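# Sort pins by size against the black-banded master

## Task

Compare each pin with the master pin marked by a black band. Any pin undersized relative to it by more than 0.005 mm goes into the reject tray; every other pin goes into the job tray. The master itself must end up in neither tray. At the end, both grippers must have released everything and moved away from the parts.

## Robot and tools

Robot: two arms, left_arm and right_arm, facing each other across a table. Each arm has a parallel gripper whose fingers point along the gripper's +x axis and close along its y axis. The reported end_effector_position is the point between the fingers, 3 to 4 cm behind the tips. Only the last 1.5 cm of each finger's inner face is flat.

Frames: in the scene frame the origin is the table centre, the table top is at z = +0.020 m and +z is up. left_arm's base sits at (-0.027, +0.455, +0.039) with quat_wxyz (+0.712, 0, 0, -0.702). right_arm's base sits at (-0.035, -0.457, +0.039) with quat_wxyz (+0.707, 0, 0, +0.708). Up is +z in both base frames. Every hand pose, velocity and target an arm reports or receives is in that arm's own base frame, not the scene frame. Fixed cameras and the table use the scene frame. Reported positions can be off by a few centimetres, more at long reach.

Row layout, used by every moving tool: 16 plain numbers. First left_arm: x, y, z (metres), qw, qx, qy, qz (w first), opening. Then the same 8 for right_arm. Positions and quaternions are absolute target poses in each arm's base frame, not offsets. Opening runs from -1 to +1. +1 means fully open (0.080 m). Empty fingers meet near -0.78, and values below that close no further. Going from open to closed takes at least about 0.6 s. To grip, command roughly 0.08 below the grip_measured value at first touch for full force. Always send both arms' values. To leave an arm idle, resend the exact pose it last reported, plus its current opening. A 0 is a real command, not a placeholder.

execute_actions(actions, cameras): actions is a list of actions. Each action is a list of up to 15 rows, one per 1/30 s step, and the last row repeats to fill 15 steps. An empty list just returns the state and images. The whole call is refused if any action is malformed, or if the first action's target lies more than 0.6 m from a gripper's current position along any gripper axis. The controller clips each step to within 70 mm and 16 degrees of the measured pose, so long motions need several actions. Keep the same quaternion across rows to hold orientation.

move(target, speed, blend, opening_speed, blocking, cameras): straight-line paths for both grippers. target is one 16-number row or a list of up to 15 rows. speed is in m/s, range 0.002 to 0.5, default 0.25. Turn rate is capped at twice speed in rad/s. blend is a corner radius in metres for passing through list points. opening_speed is on the opening scale per second, at least 0.2. Moves are capped at 10 s. With blocking=false the call returns after 0.5 s while the move keeps running, and a new move replaces it. Paths do not avoid obstacles or the other arm. Route around an arm's own base, not near it. The result has a "move:" line with one of done, off_target, moving, held, blocked or fault, plus limits such as paced or held. blocked means the gripper stopped far from its target, usually against something.

wait(seconds 0 to 10): runs the scene with the current commands. stop(): brakes a running move. zoom_image(camera, region [x0,y0,x1,y1], max 504x504 px): closer look at the latest image from cam_head_left, cam_head_right, cam_left_wrist or cam_right_wrist. show_instructions(): shows the reference page(s). finished_scene(scene): ends the scene for good; pass its number.

Results include joint positions (the last value is the finger gap in m), joint torques, and external torque estimates. Positive means toward larger joint values. They also include grip_measured (opening scale, can read about 1 mm off, and up to 3 mm narrower when squeezing hard), grip_effort_n (negative means closing), Hand target, and Tool commands. A Wrist depth line gives a 7x7 grid of distances in mm, with '-' for no reading. Execute results also list positions at intermediate steps.

Cameras: head cameras are 504x504, wrist cameras are 896x504. The calibration matrices from the session apply, with small errors.

Measuring pins: the finger opening can show a pin's diameter, but the readings carry offsets of about 1 mm. A 0.005 mm difference is far finer than that, so look for markings or the reference sheet (show_instructions) to tell sizes apart.

Avoid the following:
- Contact torque at a joint limit stops that arm for 10 s. The limits in N m are waist 18, shoulder 22.3, elbow 22.2, wrist pitch 5.86, wrist yaw 5.84, wrist roll 5.48.
- Hard hits between the arms, especially gripper against gripper, since the clearance check does not catch that.
- Anything falling off the table.
- Dropping parts, or releasing them while they are moving.
- Slamming or pressing hard.
- Holding loads or reaching fully stretched for long, since motors overheat: MOTOR HOT appears at 50 °C, and a fault stop comes at 95 °C.

Outside pushes may briefly disturb a held part.

Each tool is called after "Request:" as name(argument=value, ...) on one line, values as JSON.

Reference images:

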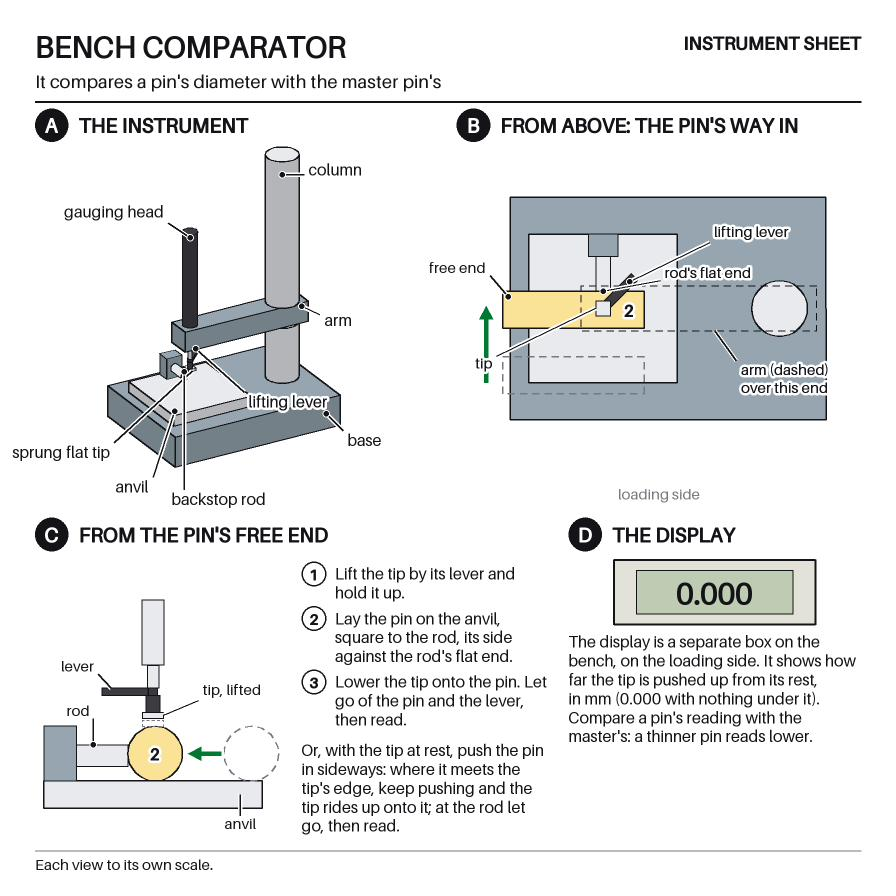

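## Session

Request:
execute_actions(actions=[])

Scene clock: 0.00 s.
left_arm: end_effector_position=(+0.2457, -0.0836, +0.1260) grip_measured=+0.982 grip_effort_n=n/a end_effector_quat_wxyz=(+0.879, +0.371, +0.171, -0.248) | right_arm: end_effector_position=(+0.1674, -0.1593, +0.3769) grip_measured=+0.984 grip_effort_n=n/a end_effector_quat_wxyz=(+0.903, +0.321, +0.140, -0.248)
Joint positions: left_arm=[-0.294 0.714 0.296 -0.087 0.058 0.736 0.079] | right_arm=[-1.196 0.929 1.38 -1.024 -0.705 0.198 0.079]
Joint velocities: within noise
Joint torques (N m): no reading
External joint torques (N m): no reading
Motor temperatures (°C): left_arm=[29 28 29 32 34 31] | right_arm=[28 28 28 30 33 35]
Heat: left arm: hottest wrist yaw 34 °C (+0.0 °C/min); right arm: hottest wrist roll 35 °C (+0.0 °C/min).
Wrist depth (mm): cam_left_wrist=[- - 142 228 337 277 233 / 535 - 489 208 260 255 216 / - 608 455 190 231 235 204 / - 498 390 240 212 218 190 / 610 466 339 233 203 201 179 / - - 299 258 222 - 165 / - - 275 239 205 85 -] | cam_right_wrist=[- - - - - - - / - - - - - - - / 775 - - 780 - - - / 636 776 851 684 559 484 - / - 597 708 597 528 105 389 / - - 647 547 481 80 - / - - 587 502 443 - -]
Hand target: left_arm +0.2458, -0.0836, +0.1266; +0.879, +0.371, +0.170, -0.248 | right_arm +0.1673, -0.1589, +0.3778; +0.904, +0.320, +0.139, -0.248
Tool commands: left_gripper/opening=+0.982314 right_gripper/opening=+0.984109

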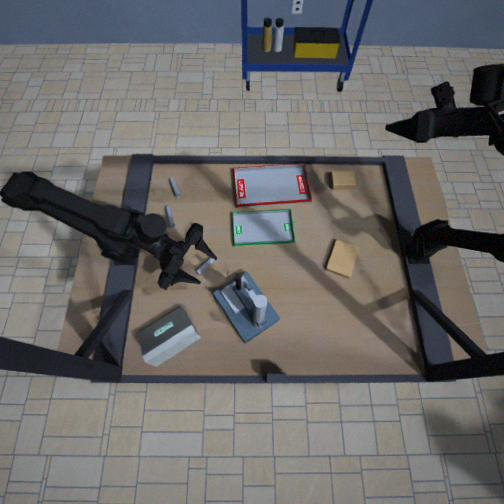

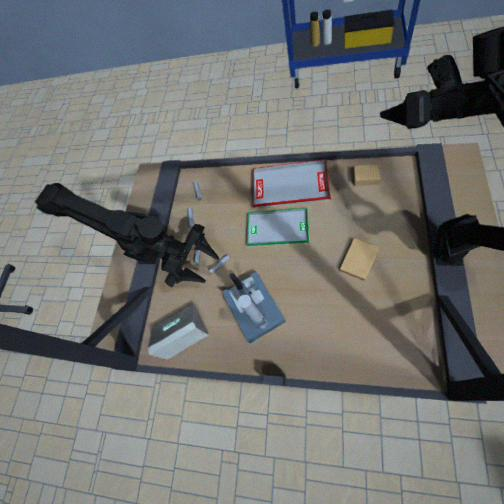

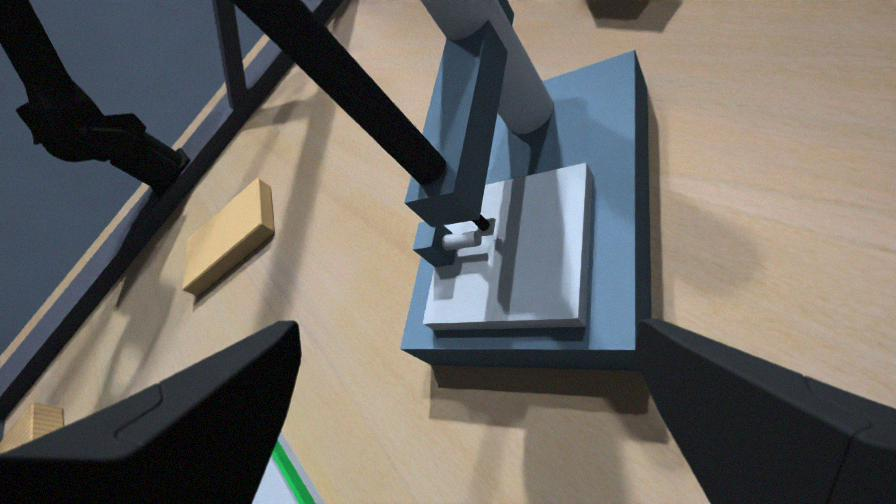

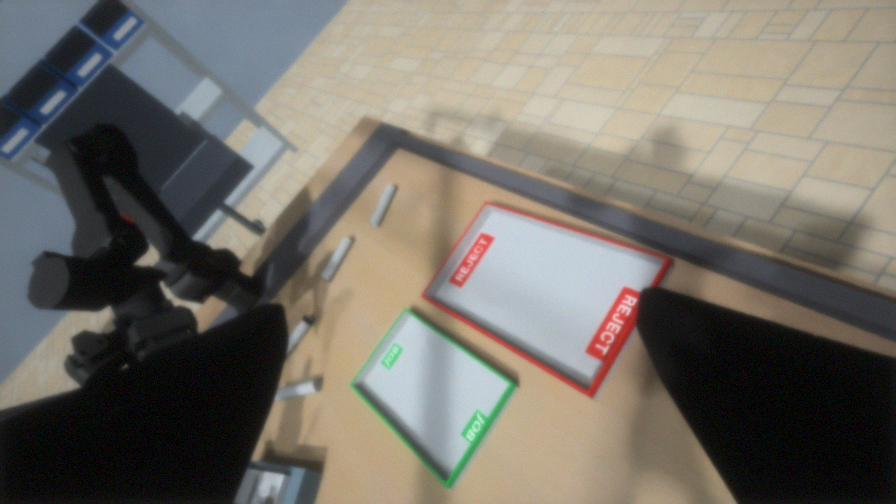

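Request:
zoom_image(camera="cam_head_left", region=[120, 150, 350, 380])

Request:
zoom_image(camera="cam_head_right", region=[130, 150, 360, 380])

Request:
zoom_image(camera="cam_right_wrist", region=[240, 130, 560, 504])

Request:
zoom_image(camera="cam_left_wrist", region=[380, 100, 680, 400])

Scaled by 2.191 from the camera's 504x504 image, which has a finer 720x720 frame.

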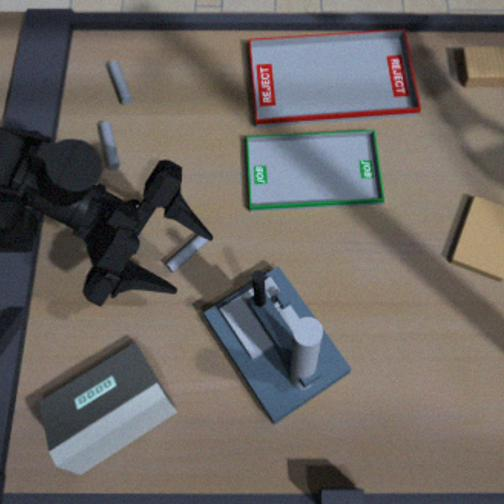

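Scaled by 2.191 from the camera's 504x504 image, which has a finer 720x720 frame.

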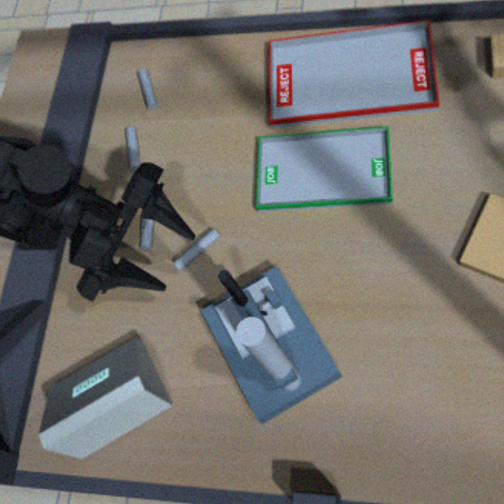

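Scaled by 1.348 from the camera's 896x504 image, which has a finer 1280x720 frame.

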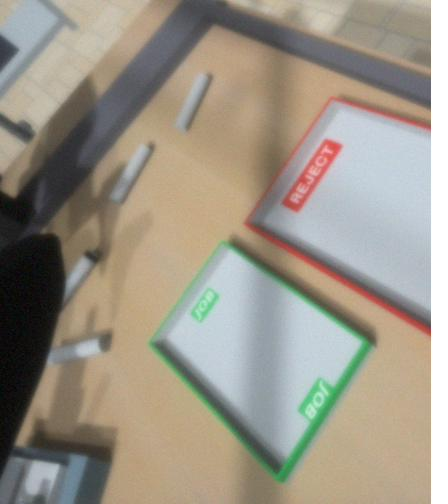

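Scaled by 1.680 from the camera's 896x504 image, which has a finer 1280x720 frame.

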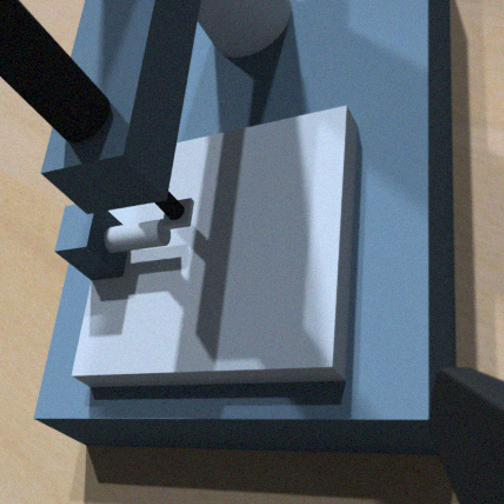

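Request:
move(target=[0.28,-0.05,0.33,0.7071,0,0.7071,0,1,0.1673,-0.1589,0.3778,0.904,0.320,0.139,-0.248,0.984], speed=0.2)

Scene clock: 36.83 s.
left_arm: end_effector_position=(+0.2808, -0.0503, +0.3256) grip_measured=+0.982 grip_effort_n=-3.0 end_effector_quat_wxyz=(+0.840, -0.019, +0.542, -0.026) | right_arm: end_effector_position=(+0.1674, -0.1593, +0.3769) grip_measured=+0.984 grip_effort_n=-3.5 end_effector_quat_wxyz=(+0.903, +0.321, +0.140, -0.248)
Joint positions: left_arm=[-0.183 1.486 1.92 -1.577 -0.011 -0.17 0.079] | right_arm=[-1.196 0.929 1.38 -1.024 -0.705 0.198 0.079]
Joint velocities: within noise
Joint torques (N m): left_arm=[0.3 -5.69 6.32 0.75 0.15 -0.04] | right_arm=[-0.03 -1.79 6.13 1.41 -0.26 0.01]
External joint torques (N m): left_arm=[0.31 -1.28 1.2 -0.28 0.17 -0.05] | right_arm=[-0.01 -0.87 0.6 -0.07 -0.05 0.03]
Motor temperatures (°C): left_arm=[29 29 32 36 34 31] | right_arm=[28 29 34 36 33 35]
Heat: left arm: hottest wrist pitch 36 °C (+6.5 °C/min); right arm: hottest wrist pitch 36 °C (+9.8 °C/min).
Wrist depth (mm): cam_left_wrist=[406 421 434 445 460 473 - / 402 415 428 441 450 279 - / 400 412 424 431 413 462 - / 397 407 419 427 413 457 - / 395 403 415 424 435 454 - / 389 - 411 422 428 - - / - - 403 417 423 85 -] | cam_right_wrist=[- - - - - - - / - - - - - - - / 651 - 990 781 - - - / 681 812 866 684 560 485 - / - 829 720 605 531 106 391 / - - 653 549 482 80 - / - - 588 505 442 - -]
Hand target: left_arm +0.2800, -0.0500, +0.3294; +0.842, -0.023, +0.538, -0.027 | right_arm +0.1673, -0.1589, +0.3778; +0.904, +0.320, +0.139, -0.248
Off the commanded pose: left_arm 0.005 m, 25 deg; orientation clipped | right_arm 0.001 m, 0 deg.
joint sent to its limit (left arm) — joint 4 (wrist pitch), lower limit. The joint targets are off in orientation, not in position.
move: off_target (left_arm); limits=paced
camera_calibration:
cam_left_wrist: T_world_to_cam=[[-0.0311706, -0.994506, 0.0999286, -0.0675748], [-0.995817, 0.0223085, -0.0886052, 0.341918], [0.0858891, -0.102272, -0.991042, 0.373199], [0, 0, 0, 1]] pos_world=[0.306328, -0.0366634, 0.406904]

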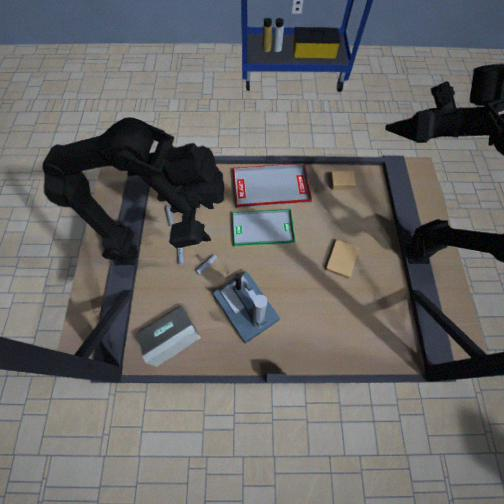

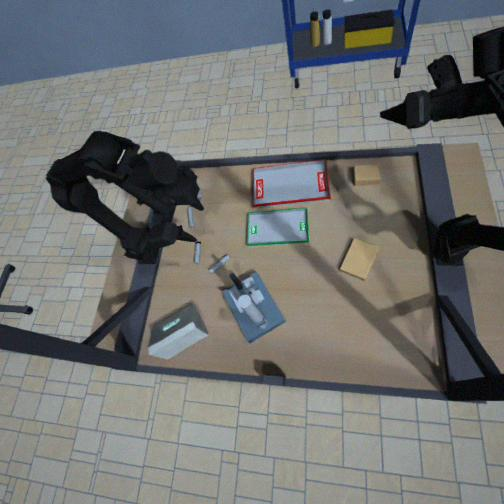

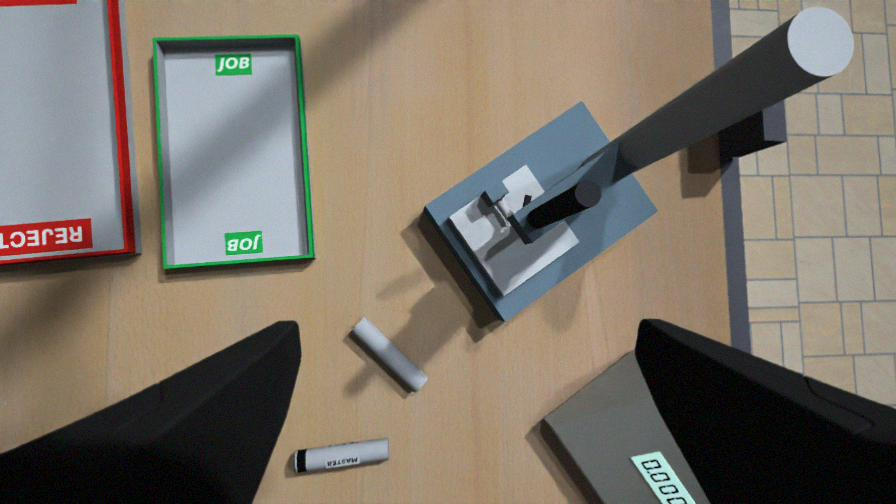

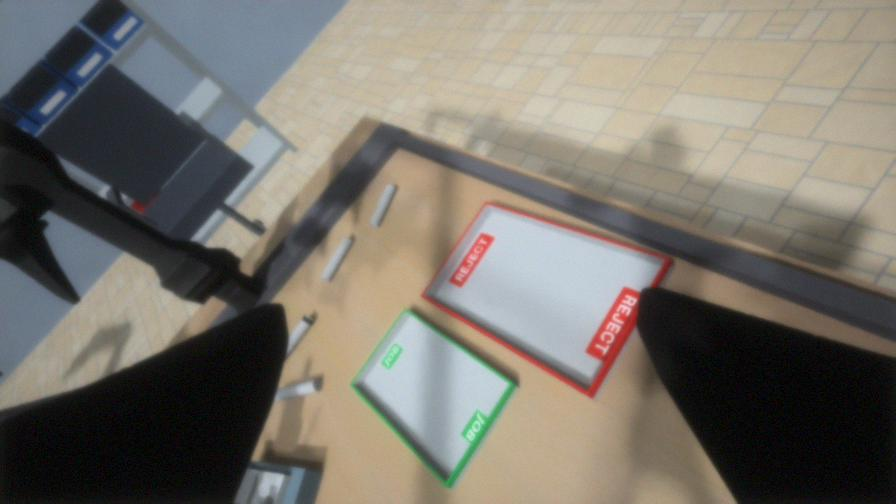

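Request:
zoom_image(camera="cam_left_wrist", region=[400, 80, 720, 340])

Request:
zoom_image(camera="cam_left_wrist", region=[280, 300, 700, 504])

Scaled by 1.575 from the camera's 896x504 image, which has a finer 1280x720 frame.

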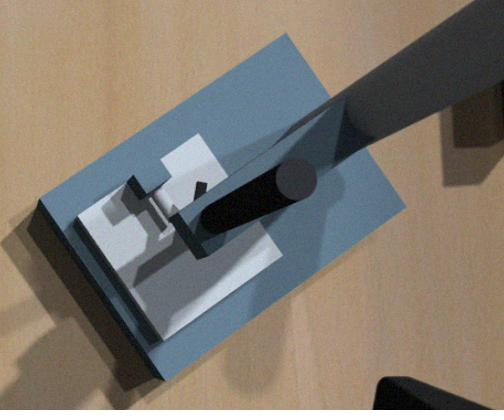

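Scaled by 1.200 from the camera's 896x504 image, which has a finer 1280x720 frame.

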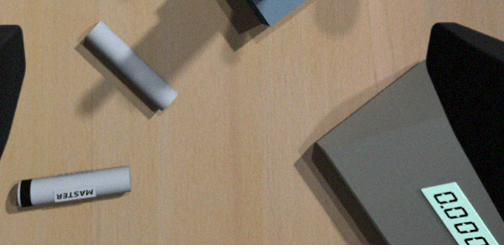

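Request:
move(target=[0.313,-0.047,0.16,0.8146,0.1806,0.3374,-0.4359,1,0.1673,-0.1589,0.3778,0.904,0.320,0.139,-0.248,0.984], speed=0.15)

Request:
zoom_image(camera="cam_left_wrist", region=[250, 50, 700, 504])

Scene clock: 75.17 s.
left_arm: end_effector_position=(+0.3142, -0.0471, +0.1649) grip_measured=+0.982 grip_effort_n=-3.5 end_effector_quat_wxyz=(+0.816, +0.186, +0.334, -0.433) | right_arm: end_effector_position=(+0.1674, -0.1593, +0.3769) grip_measured=+0.984 grip_effort_n=-3.5 end_effector_quat_wxyz=(+0.903, +0.321, +0.140, -0.248)
Joint positions: left_arm=[0.158 1.418 1.054 -0.799 0.693 0.997 0.079] | right_arm=[-1.196 0.929 1.38 -1.024 -0.705 0.198 0.079]
Joint velocities: within noise
Joint torques (N m): left_arm=[0.31 -4.89 4.79 0.95 0.62 0.12] | right_arm=[-0.04 -1.79 6.14 1.41 -0.26 0.01]
External joint torques (N m): left_arm=[0.3 0.22 -1.47 0.04 0.21 0.12] | right_arm=[-0.04 -0.81 0.64 -0.04 -0.04 0.03]
Motor temperatures (°C): left_arm=[29 31 33 35 34 31] | right_arm=[28 29 36 38 33 35]
Heat: left arm: hottest wrist pitch 35 °C (+0.0 °C/min); right arm: hottest wrist pitch 38 °C (+4.1 °C/min).
Wrist depth (mm): cam_left_wrist=[362 365 369 367 372 - - / 332 335 339 294 342 352 - / 303 310 313 228 311 324 211 / 287 289 291 245 267 291 221 / 267 272 272 236 242 280 228 / - - 255 254 256 - 234 / - - 240 242 244 85 -] | cam_right_wrist=[- - - - - - - / - - - - - - - / 462 - 991 779 - - - / 431 762 862 675 558 484 - / - 475 707 596 532 105 385 / - - 652 548 486 80 - / - - 585 500 442 - -]
Hand target: left_arm +0.3129, -0.0470, +0.1600; +0.815, +0.181, +0.337, -0.436 | right_arm +0.1673, -0.1589, +0.3778; +0.904, +0.320, +0.139, -0.248
Off the commanded pose: left_arm 0.005 m, 1 deg | right_arm 0.001 m, 0 deg.
move: done
camera_calibration:
cam_left_wrist: T_world_to_cam=[[-0.842746, -0.537944, 0.0198914, 0.242448], [-0.491574, 0.753991, -0.435719, 0.29418], [0.219395, -0.376979, -0.899863, 0.141469], [0, 0, 0, 1]] pos_world=[0.317896, -0.0380551, 0.25066]

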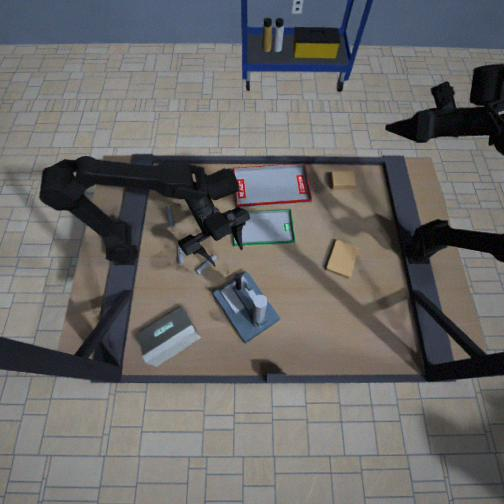

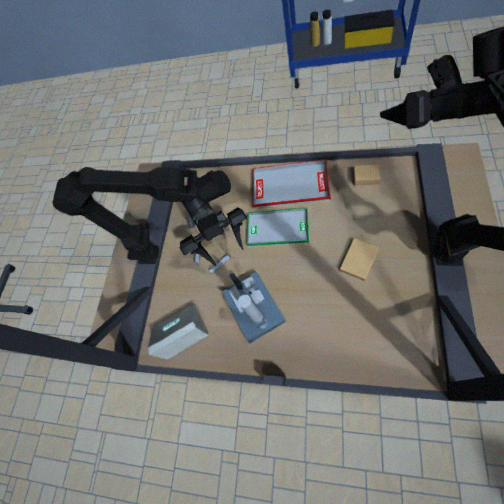

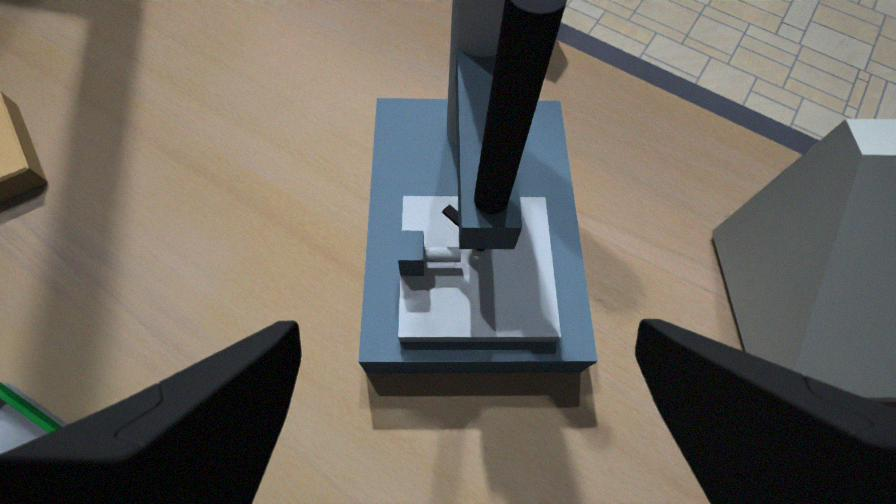

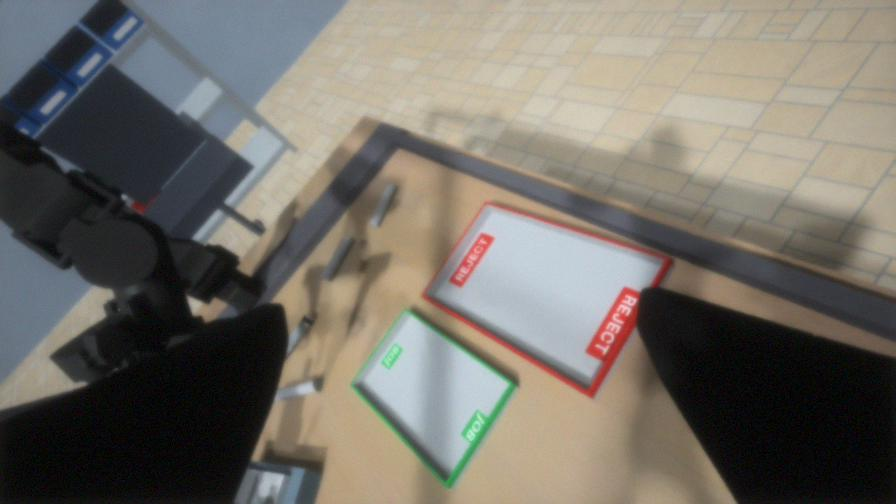

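Scaled by 1.110 from the camera's 896x504 image, which has a finer 1280x720 frame.

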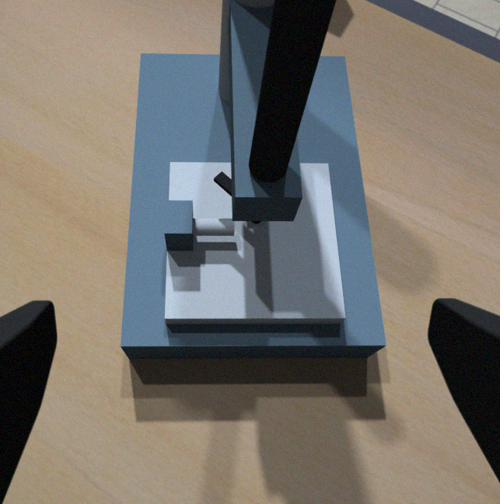

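Request:
zoom_image(camera="cam_left_wrist", region=[380, 180, 580, 360])

Scaled by 2.520 from the camera's 896x504 image, which has a finer 1280x720 frame.

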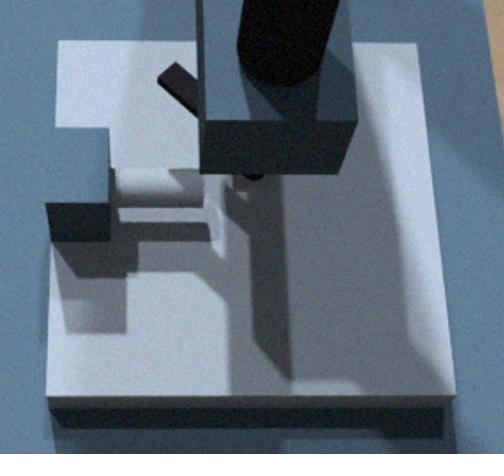

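Request:
move(target=[0.20,-0.078,0.11,0.8403,-0.1583,0.3918,0.3395,1,0.1673,-0.1589,0.3778,0.904,0.320,0.139,-0.248,0.984], speed=0.2, cameras=["cam_left_wrist","cam_head_left"])

Scene clock: 131.33 s.
left_arm: end_effector_position=(+0.1982, -0.0760, +0.1079) grip_measured=+0.983 grip_effort_n=-3.5 end_effector_quat_wxyz=(+0.839, -0.158, +0.395, +0.341) | right_arm: end_effector_position=(+0.1674, -0.1593, +0.3769) grip_measured=+0.984 grip_effort_n=-4.0 end_effector_quat_wxyz=(+0.903, +0.321, +0.140, -0.248)
Joint positions: left_arm=[-0.835 1.311 0.801 -1.093 -0.692 -1.615 0.079] | right_arm=[-1.196 0.929 1.38 -1.024 -0.705 0.198 0.079]
Joint velocities: within noise
Joint torques (N m): left_arm=[-0.33 -3.21 6.5 0 -0.67 -0.06] | right_arm=[-0.03 -1.79 6.14 1.41 -0.26 0.01]
External joint torques (N m): left_arm=[-0.34 0.26 1.09 -0.24 -0.21 -0.06] | right_arm=[-0.03 -0.92 0.7 -0.04 -0.04 0.03]
Motor temperatures (°C): left_arm=[29 32 33 36 35 31] | right_arm=[28 29 37 39 33 35]
Heat: left arm: hottest wrist pitch 36 °C (+1.0 °C/min); right arm: hottest wrist pitch 39 °C (+1.0 °C/min).
Wrist depth (mm): cam_left_wrist=[262 264 268 266 274 279 282 / 246 248 251 254 257 259 263 / 232 234 236 239 241 208 194 / 216 221 223 223 228 197 187 / 208 207 211 211 216 186 181 / 200 - 198 202 204 - 181 / - - 191 193 193 85 -] | cam_right_wrist=[- - - - - - - / - - - - - - - / 675 - 993 770 - - - / - 788 864 686 568 484 - / 588 647 711 597 535 105 386 / - - 664 552 480 80 - / - - 581 501 443 - -]
Hand target: left_arm +0.2000, -0.0779, +0.1100; +0.840, -0.158, +0.392, +0.340 | right_arm +0.1673, -0.1589, +0.3778; +0.904, +0.320, +0.139, -0.248
Off the commanded pose: left_arm 0.003 m, 0 deg | right_arm 0.001 m, 0 deg.
move: done
camera_calibration:
cam_left_wrist: T_world_to_cam=[[0.682968, -0.729693, 0.0331911, -0.18818], [-0.676158, -0.648745, -0.3492, 0.154721], [0.276341, 0.21605, -0.93646, 0.1425], [0, 0, 0, 1]] pos_world=[0.193758, -0.0677265, 0.19372]
Images, in order (width x height): cam_head_left 504x504, cam_left_wrist 896x504.

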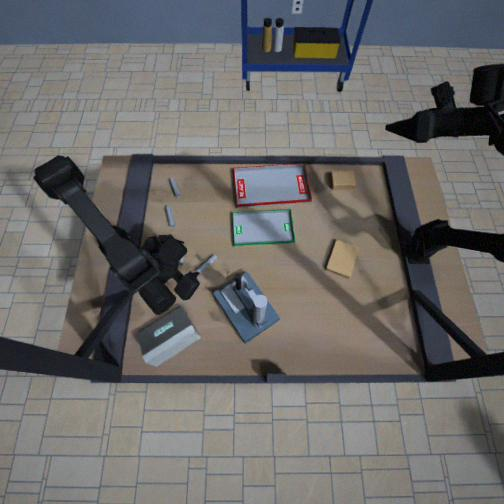

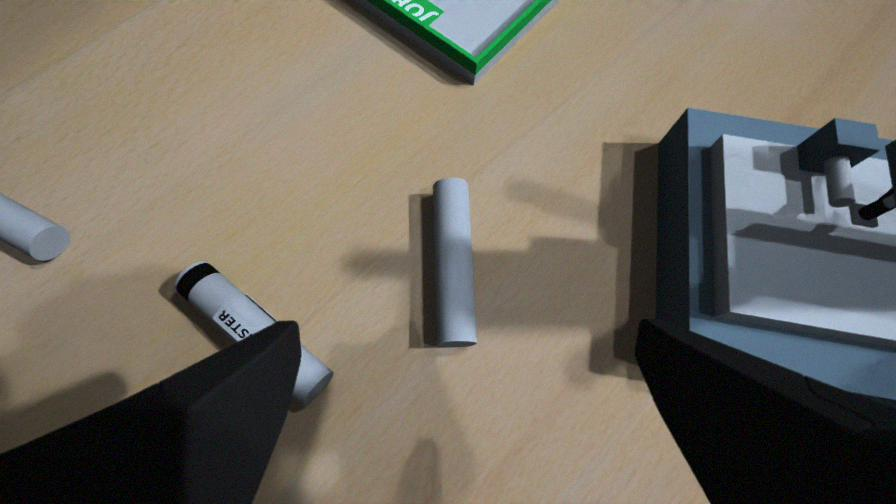

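Request:
move(target=[0.2164,-0.0578,0.05,0.8430,-0.1549,0.3931,0.3321,1,0.1673,-0.1589,0.3778,0.904,0.320,0.139,-0.248,0.984], speed=0.1, cameras=["cam_left_wrist"])

Scene clock: 143.30 s.
left_arm: end_effector_position=(+0.2185, -0.0606, +0.0536) grip_measured=+0.983 grip_effort_n=-3.5 end_effector_quat_wxyz=(+0.845, -0.161, +0.390, +0.328) | right_arm: end_effector_position=(+0.1674, -0.1593, +0.3769) grip_measured=+0.984 grip_effort_n=-4.0 end_effector_quat_wxyz=(+0.903, +0.321, +0.140, -0.248)
Joint positions: left_arm=[-0.708 1.367 0.604 -0.696 -0.692 -1.423 0.079] | right_arm=[-1.196 0.929 1.38 -1.024 -0.705 0.198 0.079]
Joint velocities: within noise
Joint torques (N m): left_arm=[0.29 -3.35 3.84 0.5 -0.47 0.09] | right_arm=[-0.03 -1.79 6.14 1.41 -0.26 0.01]
External joint torques (N m): left_arm=[0.3 0.26 -1.34 0.02 -0.02 0.09] | right_arm=[-0.04 -0.87 0.69 -0.03 -0.05 0.03]
Motor temperatures (°C): left_arm=[29 31 34 35 35 31] | right_arm=[28 29 37 40 33 35]
Heat: left arm: hottest wrist pitch 35 °C (+0.0 °C/min); right arm: hottest wrist pitch 40 °C (+2.0 °C/min).
Wrist depth (mm): cam_left_wrist=[191 194 198 199 206 210 216 / 179 182 186 189 192 194 162 / 169 171 175 177 180 181 141 / 160 162 164 164 170 170 134 / 139 154 156 155 161 163 130 / - - 148 149 152 - - / - - 141 143 145 85 -] | cam_right_wrist=[- - - - - - - / - - - - - - - / 661 - 1000 777 - - - / - 840 860 684 561 484 - / 564 815 718 597 531 106 385 / - - 667 552 487 80 - / - - 588 502 441 - -]
Hand target: left_arm +0.2163, -0.0578, +0.0500; +0.843, -0.155, +0.393, +0.332 | right_arm +0.1673, -0.1589, +0.3778; +0.904, +0.320, +0.139, -0.248
Off the commanded pose: left_arm 0.005 m, 1 deg | right_arm 0.001 m, 0 deg.
move: done
camera_calibration:
cam_left_wrist: T_world_to_cam=[[0.666923, -0.74324, 0.0529914, -0.187401], [-0.682826, -0.638081, -0.355811, 0.161923], [0.298266, 0.201115, -0.933054, 0.0768364], [0, 0, 0, 1]] pos_world=[0.212629, -0.0514166, 0.139237]
Images, in order (width x height): cam_left_wrist 896x504.

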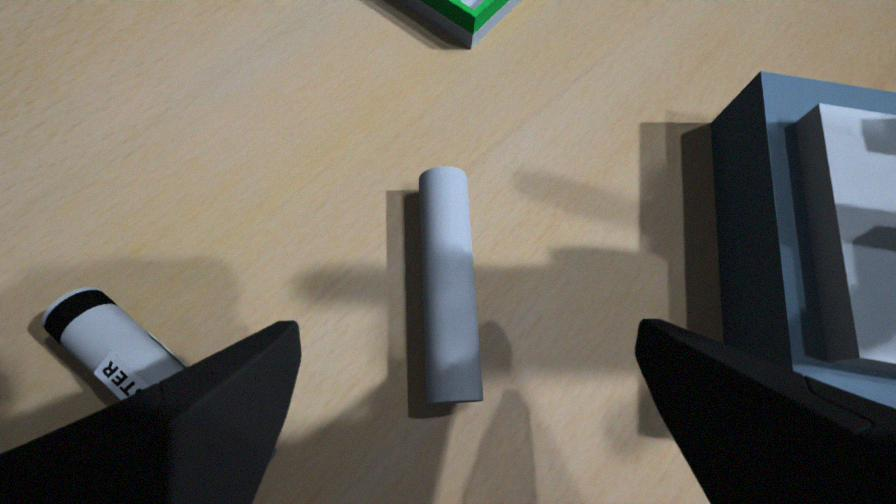

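Request:
move(target=[0.2162,-0.0578,0.015,0.8394,-0.157,0.3914,0.3401,1,0.1673,-0.1589,0.3778,0.904,0.320,0.139,-0.248,0.984], speed=0.06, cameras=["cam_left_wrist"])

Scene clock: 157.90 s.
left_arm: end_effector_position=(+0.2186, -0.0606, +0.0179) grip_measured=+0.983 grip_effort_n=-4.0 end_effector_quat_wxyz=(+0.841, -0.162, +0.391, +0.336) | right_arm: end_effector_position=(+0.1674, -0.1593, +0.3769) grip_measured=+0.984 grip_effort_n=-4.0 end_effector_quat_wxyz=(+0.903, +0.321, +0.140, -0.248)
Joint positions: left_arm=[-0.708 1.49 0.532 -0.521 -0.692 -1.444 0.079] | right_arm=[-1.196 0.929 1.38 -1.024 -0.705 0.198 0.079]
Joint velocities: within noise
Joint torques (N m): left_arm=[0.09 -3.67 3.31 0.48 -0.58 -0.04] | right_arm=[-0.03 -1.79 6.13 1.41 -0.26 0.01]
External joint torques (N m): left_arm=[0.08 0.23 -1.2 0.05 -0.12 -0.04] | right_arm=[-0.03 -0.85 0.62 -0.05 -0.04 0.03]
Motor temperatures (°C): left_arm=[29 31 33 34 35 31] | right_arm=[28 29 37 40 33 35]
Heat: left arm: hottest wrist yaw 35 °C (+0.0 °C/min); right arm: hottest wrist pitch 40 °C (+1.0 °C/min).
Wrist depth (mm): cam_left_wrist=[148 150 153 155 158 161 135 / 139 140 143 146 148 150 132 / 131 132 134 123 138 141 132 / 124 125 127 125 131 133 125 / 116 118 120 119 124 126 123 / - - 114 114 117 - 106 / - - 108 109 112 89 -] | cam_right_wrist=[- - - - - - - / - - - - - - - / 646 - 992 778 - - - / - 800 850 683 555 486 - / 584 805 711 603 533 105 387 / - - 656 552 481 80 - / - - 580 496 441 - -]
Hand target: left_arm +0.2161, -0.0578, +0.0150; +0.840, -0.157, +0.392, +0.340 | right_arm +0.1673, -0.1589, +0.3778; +0.904, +0.320, +0.139, -0.248
Off the commanded pose: left_arm 0.005 m, 1 deg | right_arm 0.001 m, 0 deg.
move: done
camera_calibration:
cam_left_wrist: T_world_to_cam=[[0.679283, -0.732367, 0.047051, -0.187457], [-0.674359, -0.648201, -0.35366, 0.146719], [0.289507, 0.208506, -0.93419, 0.0459071], [0, 0, 0, 1]] pos_world=[0.212987, -0.0517557, 0.103595]
Images, in order (width x height): cam_left_wrist 896x504.

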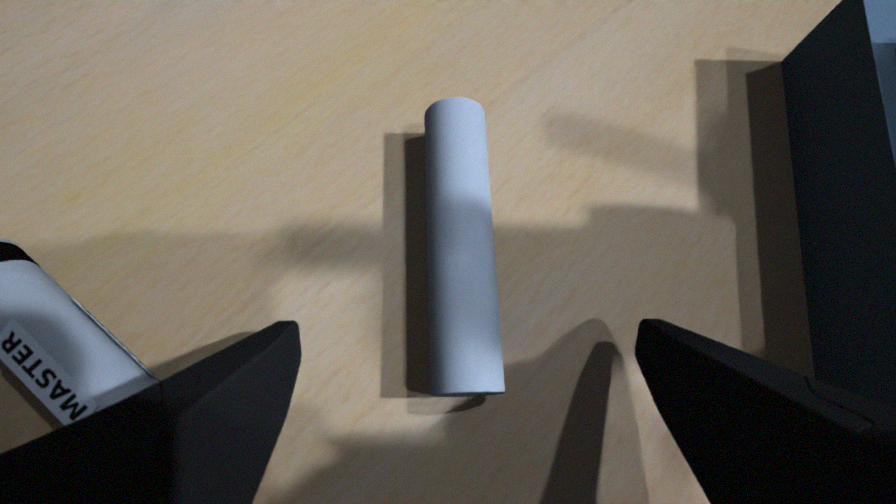

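Request:
move(target=[0.2162,-0.0578,0.015,0.8394,-0.157,0.3914,0.3401,-0.55,0.1673,-0.1589,0.3778,0.904,0.320,0.139,-0.248,0.984], opening_speed=0.8, cameras=["cam_left_wrist"])

Scene clock: 164.37 s.
left_arm: end_effector_position=(+0.2186, -0.0606, +0.0178) grip_measured=-0.486 grip_effort_n=-83.5 end_effector_quat_wxyz=(+0.841, -0.162, +0.390, +0.337) | right_arm: end_effector_position=(+0.1674, -0.1593, +0.3769) grip_measured=+0.984 grip_effort_n=-3.5 end_effector_quat_wxyz=(+0.903, +0.321, +0.140, -0.248)
Joint positions: left_arm=[-0.708 1.491 0.532 -0.52 -0.693 -1.444 0.013] | right_arm=[-1.196 0.929 1.38 -1.024 -0.705 0.198 0.079]
Joint velocities: within noise
Joint torques (N m): left_arm=[0.08 -3.64 3.37 0.46 -0.56 -0.05] | right_arm=[-0.04 -1.79 6.14 1.41 -0.26 0.01]
External joint torques (N m): left_arm=[0.09 0.26 -1.18 0.01 -0.1 -0.05] | right_arm=[-0.03 -0.92 0.68 -0.04 -0.05 0.03]
Motor temperatures (°C): left_arm=[29 31 33 34 35 31] | right_arm=[28 29 38 40 33 35]
Heat: left arm: hottest wrist yaw 35 °C (+0.0 °C/min); right arm: hottest wrist pitch 40 °C (+1.0 °C/min).
Wrist depth (mm): cam_left_wrist=[148 150 154 156 159 161 135 / 139 140 143 147 149 151 132 / 131 132 135 133 138 142 132 / 124 125 127 127 131 133 125 / 114 119 121 106 124 125 119 / 97 112 115 114 81 119 116 / - - - 109 - - -] | cam_right_wrist=[- - - - - - - / - - - - - - - / 650 - 989 779 - - - / - 791 863 688 563 483 - / 582 808 712 597 534 105 387 / - - 660 551 485 80 - / - - 588 504 440 - -]
Hand target: left_arm +0.2161, -0.0578, +0.0150; +0.840, -0.157, +0.392, +0.340 | right_arm +0.1673, -0.1589, +0.3778; +0.904, +0.320, +0.139, -0.248
Off the commanded pose: left_arm 0.005 m, 1 deg | right_arm 0.001 m, 0 deg.
move: done
camera_calibration:
cam_left_wrist: T_world_to_cam=[[0.679517, -0.73214, 0.0472088, -0.187451], [-0.67389, -0.648304, -0.354364, 0.146679], [0.29005, 0.208983, -0.933915, 0.0457251], [0, 0, 0, 1]] pos_world=[0.212959, -0.0517033, 0.103531]
Images, in order (width x height): cam_left_wrist 896x504.

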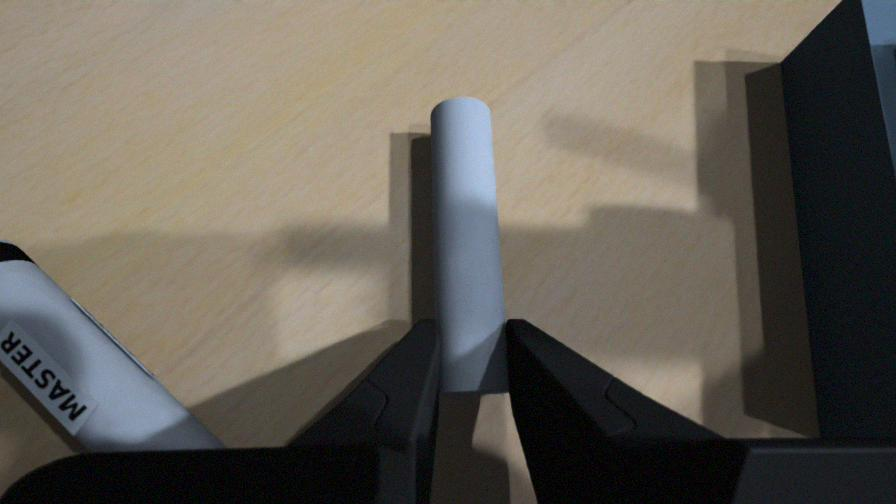

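Request:
move(target=[[0.2162,-0.0578,0.10,0.8394,-0.157,0.3914,0.3401,-0.57,0.1673,-0.1589,0.3778,0.904,0.320,0.139,-0.248,0.984],[0.27,-0.08,0.125,0.7965,0.2017,0.3714,-0.4325,-0.57,0.1673,-0.1589,0.3778,0.904,0.320,0.139,-0.248,0.984]], speed=[0.08,0.25], blend=0.02, cameras=["cam_left_wrist","cam_head_left"])

Scene clock: 181.53 s.
left_arm: end_effector_position=(+0.2660, -0.0796, +0.1196) grip_measured=-0.486 grip_effort_n=-83.5 end_effector_quat_wxyz=(+0.793, +0.201, +0.380, -0.431) | right_arm: end_effector_position=(+0.1674, -0.1593, +0.3769) grip_measured=+0.984 grip_effort_n=-4.0 end_effector_quat_wxyz=(+0.903, +0.321, +0.140, -0.248)
Joint positions: left_arm=[0.002 1.271 0.801 -0.689 0.561 0.87 0.013] | right_arm=[-1.196 0.929 1.38 -1.024 -0.705 0.198 0.079]
Joint velocities: within noise
Joint torques (N m): left_arm=[0.3 -4.02 7.83 0.84 0.7 0.09] | right_arm=[-0.04 -1.79 6.14 1.41 -0.26 0.01]
External joint torques (N m): left_arm=[0.3 -0.08 1.65 -0.1 0.36 0.08] | right_arm=[-0.03 -0.8 0.64 -0.03 -0.04 0.03]
Motor temperatures (°C): left_arm=[29 31 33 34 35 31] | right_arm=[28 29 38 40 33 35]
Heat: left arm: hottest wrist yaw 35 °C (+0.0 °C/min); right arm: hottest wrist pitch 40 °C (+1.0 °C/min).
Wrist depth (mm): cam_left_wrist=[264 266 145 242 283 287 149 / 249 251 138 228 267 203 157 / 235 235 195 122 251 203 167 / 224 223 187 186 238 203 180 / 213 213 213 106 226 203 196 / 203 206 - 104 76 219 221 / - - - 200 - - -] | cam_right_wrist=[- - - - - - - / - - - - - - - / 669 - 979 785 - - - / 490 776 849 691 562 479 - / - 524 717 604 527 105 387 / - - 655 553 487 80 - / - - 591 503 447 - -]
Hand target: left_arm +0.2699, -0.0800, +0.1249; +0.796, +0.202, +0.372, -0.432 | right_arm +0.1673, -0.1589, +0.3778; +0.904, +0.320, +0.139, -0.248
Off the commanded pose: left_arm 0.007 m, 1 deg | right_arm 0.001 m, 0 deg.
move: done
camera_calibration:
cam_left_wrist: T_world_to_cam=[[-0.845369, -0.532303, 0.0447821, 0.18338], [-0.513933, 0.787595, -0.33995, 0.272324], [0.145686, -0.310398, -0.939377, 0.128681], [0, 0, 0, 1]] pos_world=[0.276233, -0.0769251, 0.205244]
Images, in order (width x height): cam_head_left 504x504, cam_left_wrist 896x504.

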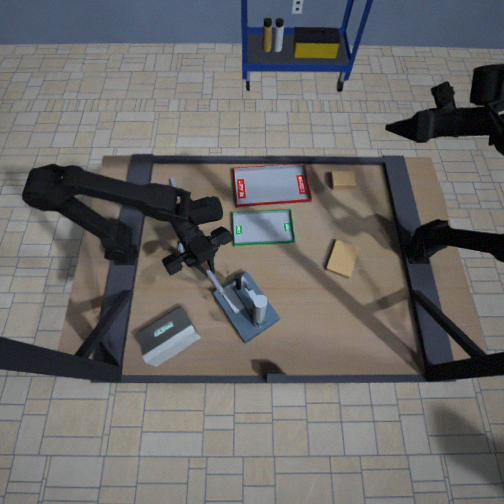

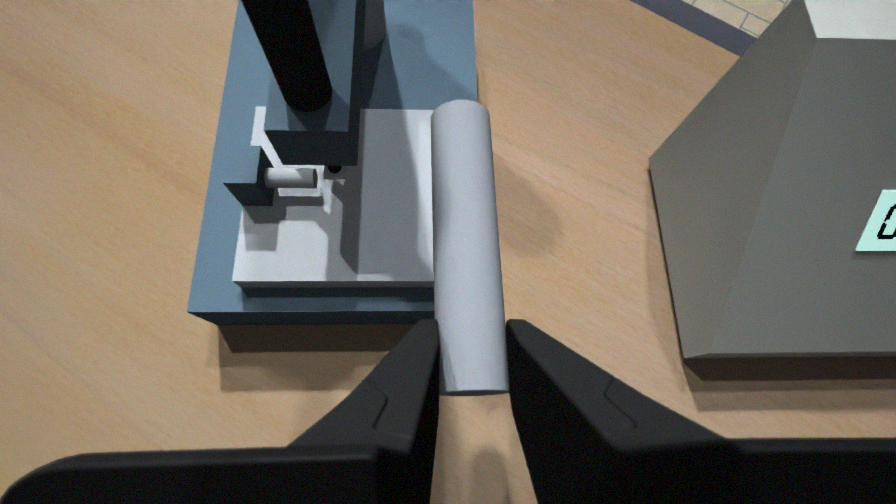

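Request:
zoom_image(camera="cam_left_wrist", region=[190, 60, 530, 330])

Scaled by 1.482 from the camera's 896x504 image, which has a finer 1280x720 frame.

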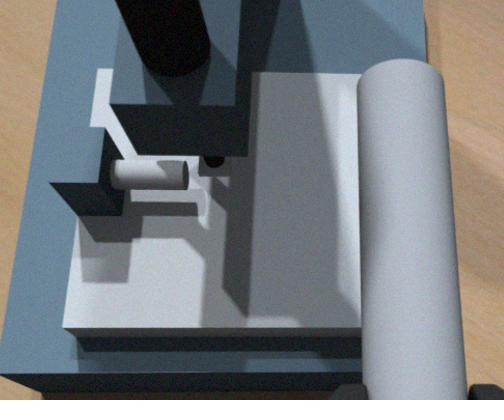

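Request:
move(target=[0.2841,-0.1054,0.082,0.7920,0.2075,0.3695,-0.4441,-0.57,0.1673,-0.1589,0.3778,0.904,0.320,0.139,-0.248,0.984], speed=0.1, cameras=["cam_left_wrist","cam_head_right"])

Request:
zoom_image(camera="cam_left_wrist", region=[150, 30, 550, 430])

Scene clock: 196.23 s.
left_arm: end_effector_position=(+0.2858, -0.1047, +0.0852) grip_measured=-0.486 grip_effort_n=-83.5 end_effector_quat_wxyz=(+0.792, +0.208, +0.365, -0.442) | right_arm: end_effector_position=(+0.1674, -0.1593, +0.3769) grip_measured=+0.984 grip_effort_n=-3.5 end_effector_quat_wxyz=(+0.903, +0.321, +0.140, -0.248)
Joint positions: left_arm=[-0.094 1.397 0.735 -0.434 0.539 0.796 0.013] | right_arm=[-1.196 0.929 1.38 -1.024 -0.705 0.198 0.079]
Joint velocities: within noise
Joint torques (N m): left_arm=[-0.34 -4.84 4.88 1.2 0.29 -0.07] | right_arm=[-0.03 -1.79 6.14 1.41 -0.26 0.01]
External joint torques (N m): left_arm=[-0.35 -0.27 -1.01 0.2 -0.03 -0.07] | right_arm=[-0.02 -0.85 0.66 -0.03 -0.05 0.03]
Motor temperatures (°C): left_arm=[29 31 35 35 35 31] | right_arm=[28 29 38 40 33 35]
Heat: left arm: hottest elbow 35 °C (+1.0 °C/min); right arm: hottest wrist pitch 40 °C (+1.0 °C/min).
Wrist depth (mm): cam_left_wrist=[226 - 108 202 241 244 239 / 215 84 118 188 226 229 134 / 203 105 114 123 212 208 141 / 192 150 152 152 200 198 142 / 182 146 146 107 190 190 143 / 173 148 - 103 81 182 152 / - - - 168 - - -] | cam_right_wrist=[- - - - - - - / - - - - - - - / 652 - 985 776 - - - / 524 814 853 683 561 483 - / - 537 716 597 533 106 384 / - - 656 552 483 80 - / - - 584 502 444 - -]
Hand target: left_arm +0.2841, -0.1054, +0.0821; +0.790, +0.207, +0.369, -0.443 | right_arm +0.1673, -0.1589, +0.3778; +0.904, +0.320, +0.139, -0.248
Off the commanded pose: left_arm 0.004 m, 0 deg | right_arm 0.001 m, 0 deg.
move: done
camera_calibration:
cam_left_wrist: T_world_to_cam=[[-0.861571, -0.506784, 0.0294195, 0.196982], [-0.482379, 0.799273, -0.358432, 0.284391], [0.158134, -0.323006, -0.933092, 0.0803059], [0, 0, 0, 1]] pos_world=[0.294199, -0.101539, 0.171073]
Images, in order (width x height): cam_head_right 504x504, cam_left_wrist 896x504.

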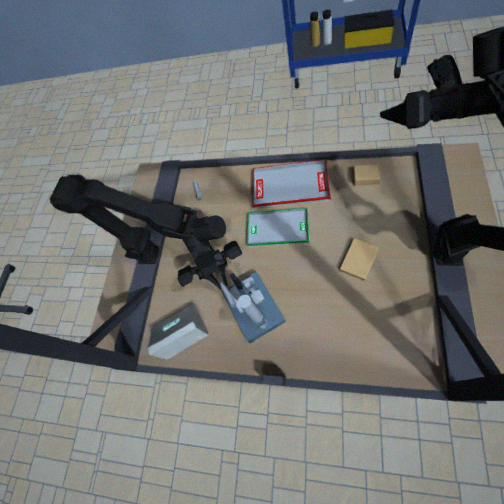

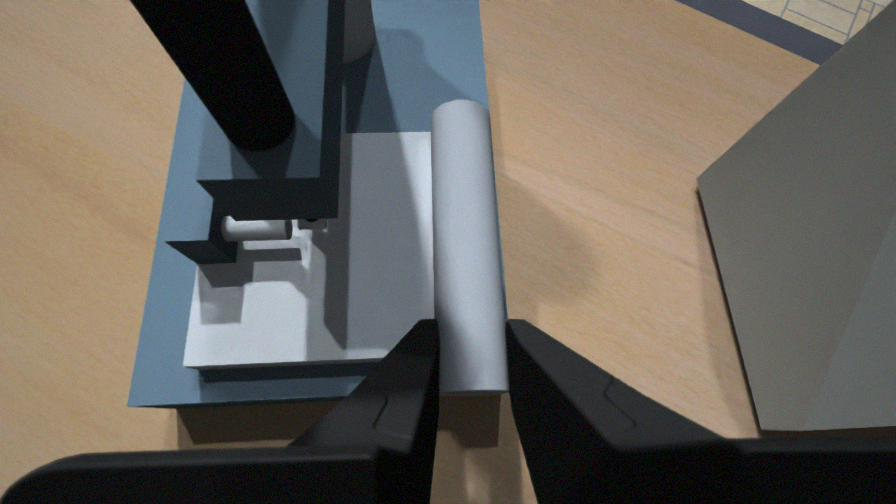

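Scaled by 1.260 from the camera's 896x504 image, which has a finer 1280x720 frame.

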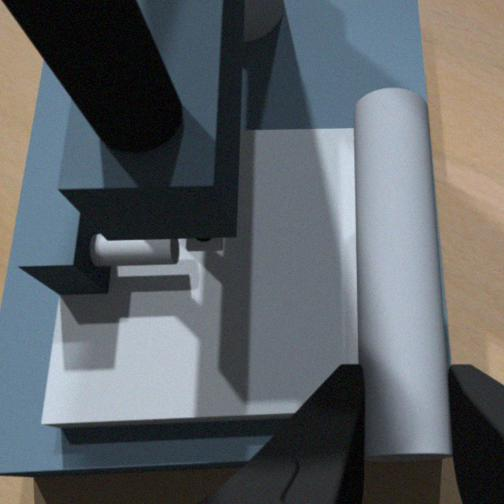

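Request:
move(target=[0.2821,-0.1064,0.055,0.7920,0.2075,0.3695,-0.4441,-0.57,0.1673,-0.1589,0.3778,0.904,0.320,0.139,-0.248,0.984], speed=0.06, cameras=["cam_left_wrist"])

Request:
zoom_image(camera="cam_left_wrist", region=[150, 30, 550, 430])

Scene clock: 204.03 s.
left_arm: end_effector_position=(+0.2837, -0.1061, +0.0584) grip_measured=-0.486 grip_effort_n=-83.5 end_effector_quat_wxyz=(+0.792, +0.209, +0.365, -0.443) | right_arm: end_effector_position=(+0.1674, -0.1593, +0.3769) grip_measured=+0.984 grip_effort_n=-4.0 end_effector_quat_wxyz=(+0.903, +0.321, +0.140, -0.248)
Joint positions: left_arm=[-0.101 1.447 0.656 -0.303 0.536 0.791 0.013] | right_arm=[-1.196 0.929 1.38 -1.024 -0.705 0.198 0.079]
Joint velocities: within noise
Joint torques (N m): left_arm=[-0.19 -4.66 4.61 1.38 0.3 -0.05] | right_arm=[-0.03 -1.79 6.13 1.41 -0.26 0.01]
External joint torques (N m): left_arm=[-0.21 0.07 -1.09 0.34 -0.03 -0.05] | right_arm=[-0.03 -0.81 0.62 -0.05 -0.04 0.04]
Motor temperatures (°C): left_arm=[29 31 35 35 35 31] | right_arm=[28 29 38 40 33 35]
Heat: left arm: hottest elbow 35 °C (+1.0 °C/min); right arm: hottest wrist pitch 40 °C (+0.0 °C/min).
Wrist depth (mm): cam_left_wrist=[- - 162 166 206 209 142 / - - 139 144 194 196 131 / 109 116 131 130 182 181 144 / 135 124 126 125 171 172 145 / 128 117 120 107 163 164 139 / 145 124 - 115 82 156 146 / - - - 144 - - -] | cam_right_wrist=[- - - - - - - / - - - - - - - / 649 - 993 762 - - - / 535 758 864 687 556 480 - / - 530 706 599 532 106 388 / - - 656 548 482 80 - / - - 585 497 442 - -]
Hand target: left_arm +0.2821, -0.1064, +0.0551; +0.790, +0.207, +0.369, -0.443 | right_arm +0.1673, -0.1589, +0.3778; +0.904, +0.320, +0.139, -0.248
Off the commanded pose: left_arm 0.004 m, 0 deg | right_arm 0.001 m, 0 deg.
move: done
camera_calibration:
cam_left_wrist: T_world_to_cam=[[-0.862351, -0.505444, 0.0296208, 0.195506], [-0.481277, 0.80014, -0.35798, 0.274656], [0.157238, -0.32296, -0.933259, 0.0554282], [0, 0, 0, 1]] pos_world=[0.292065, -0.103045, 0.144259]
Images, in order (width x height): cam_left_wrist 896x504.

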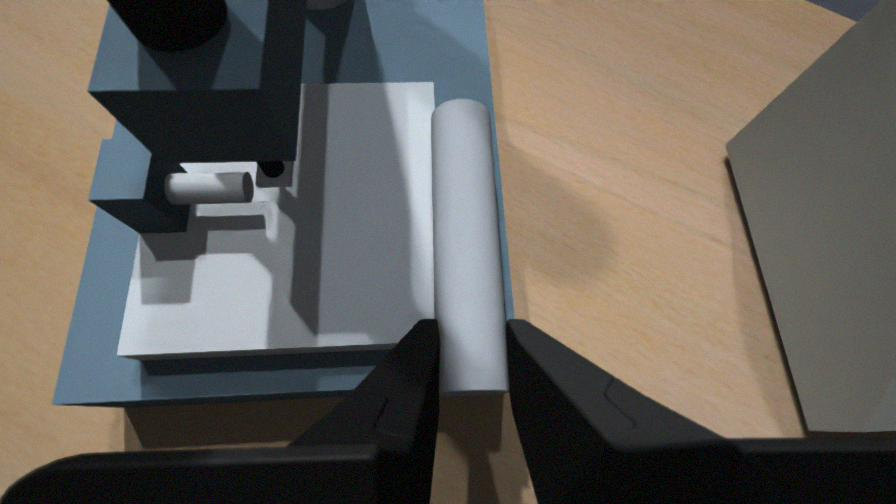

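Scaled by 1.260 from the camera's 896x504 image, which has a finer 1280x720 frame.

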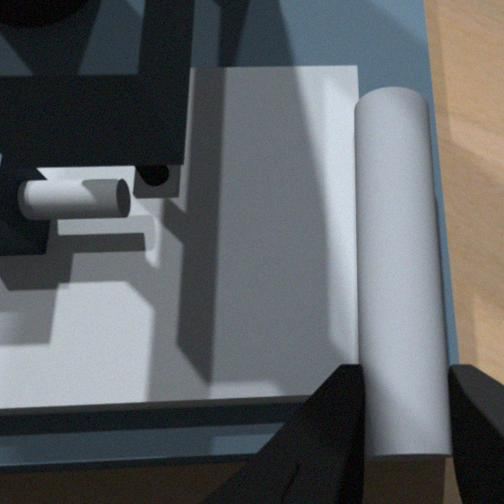

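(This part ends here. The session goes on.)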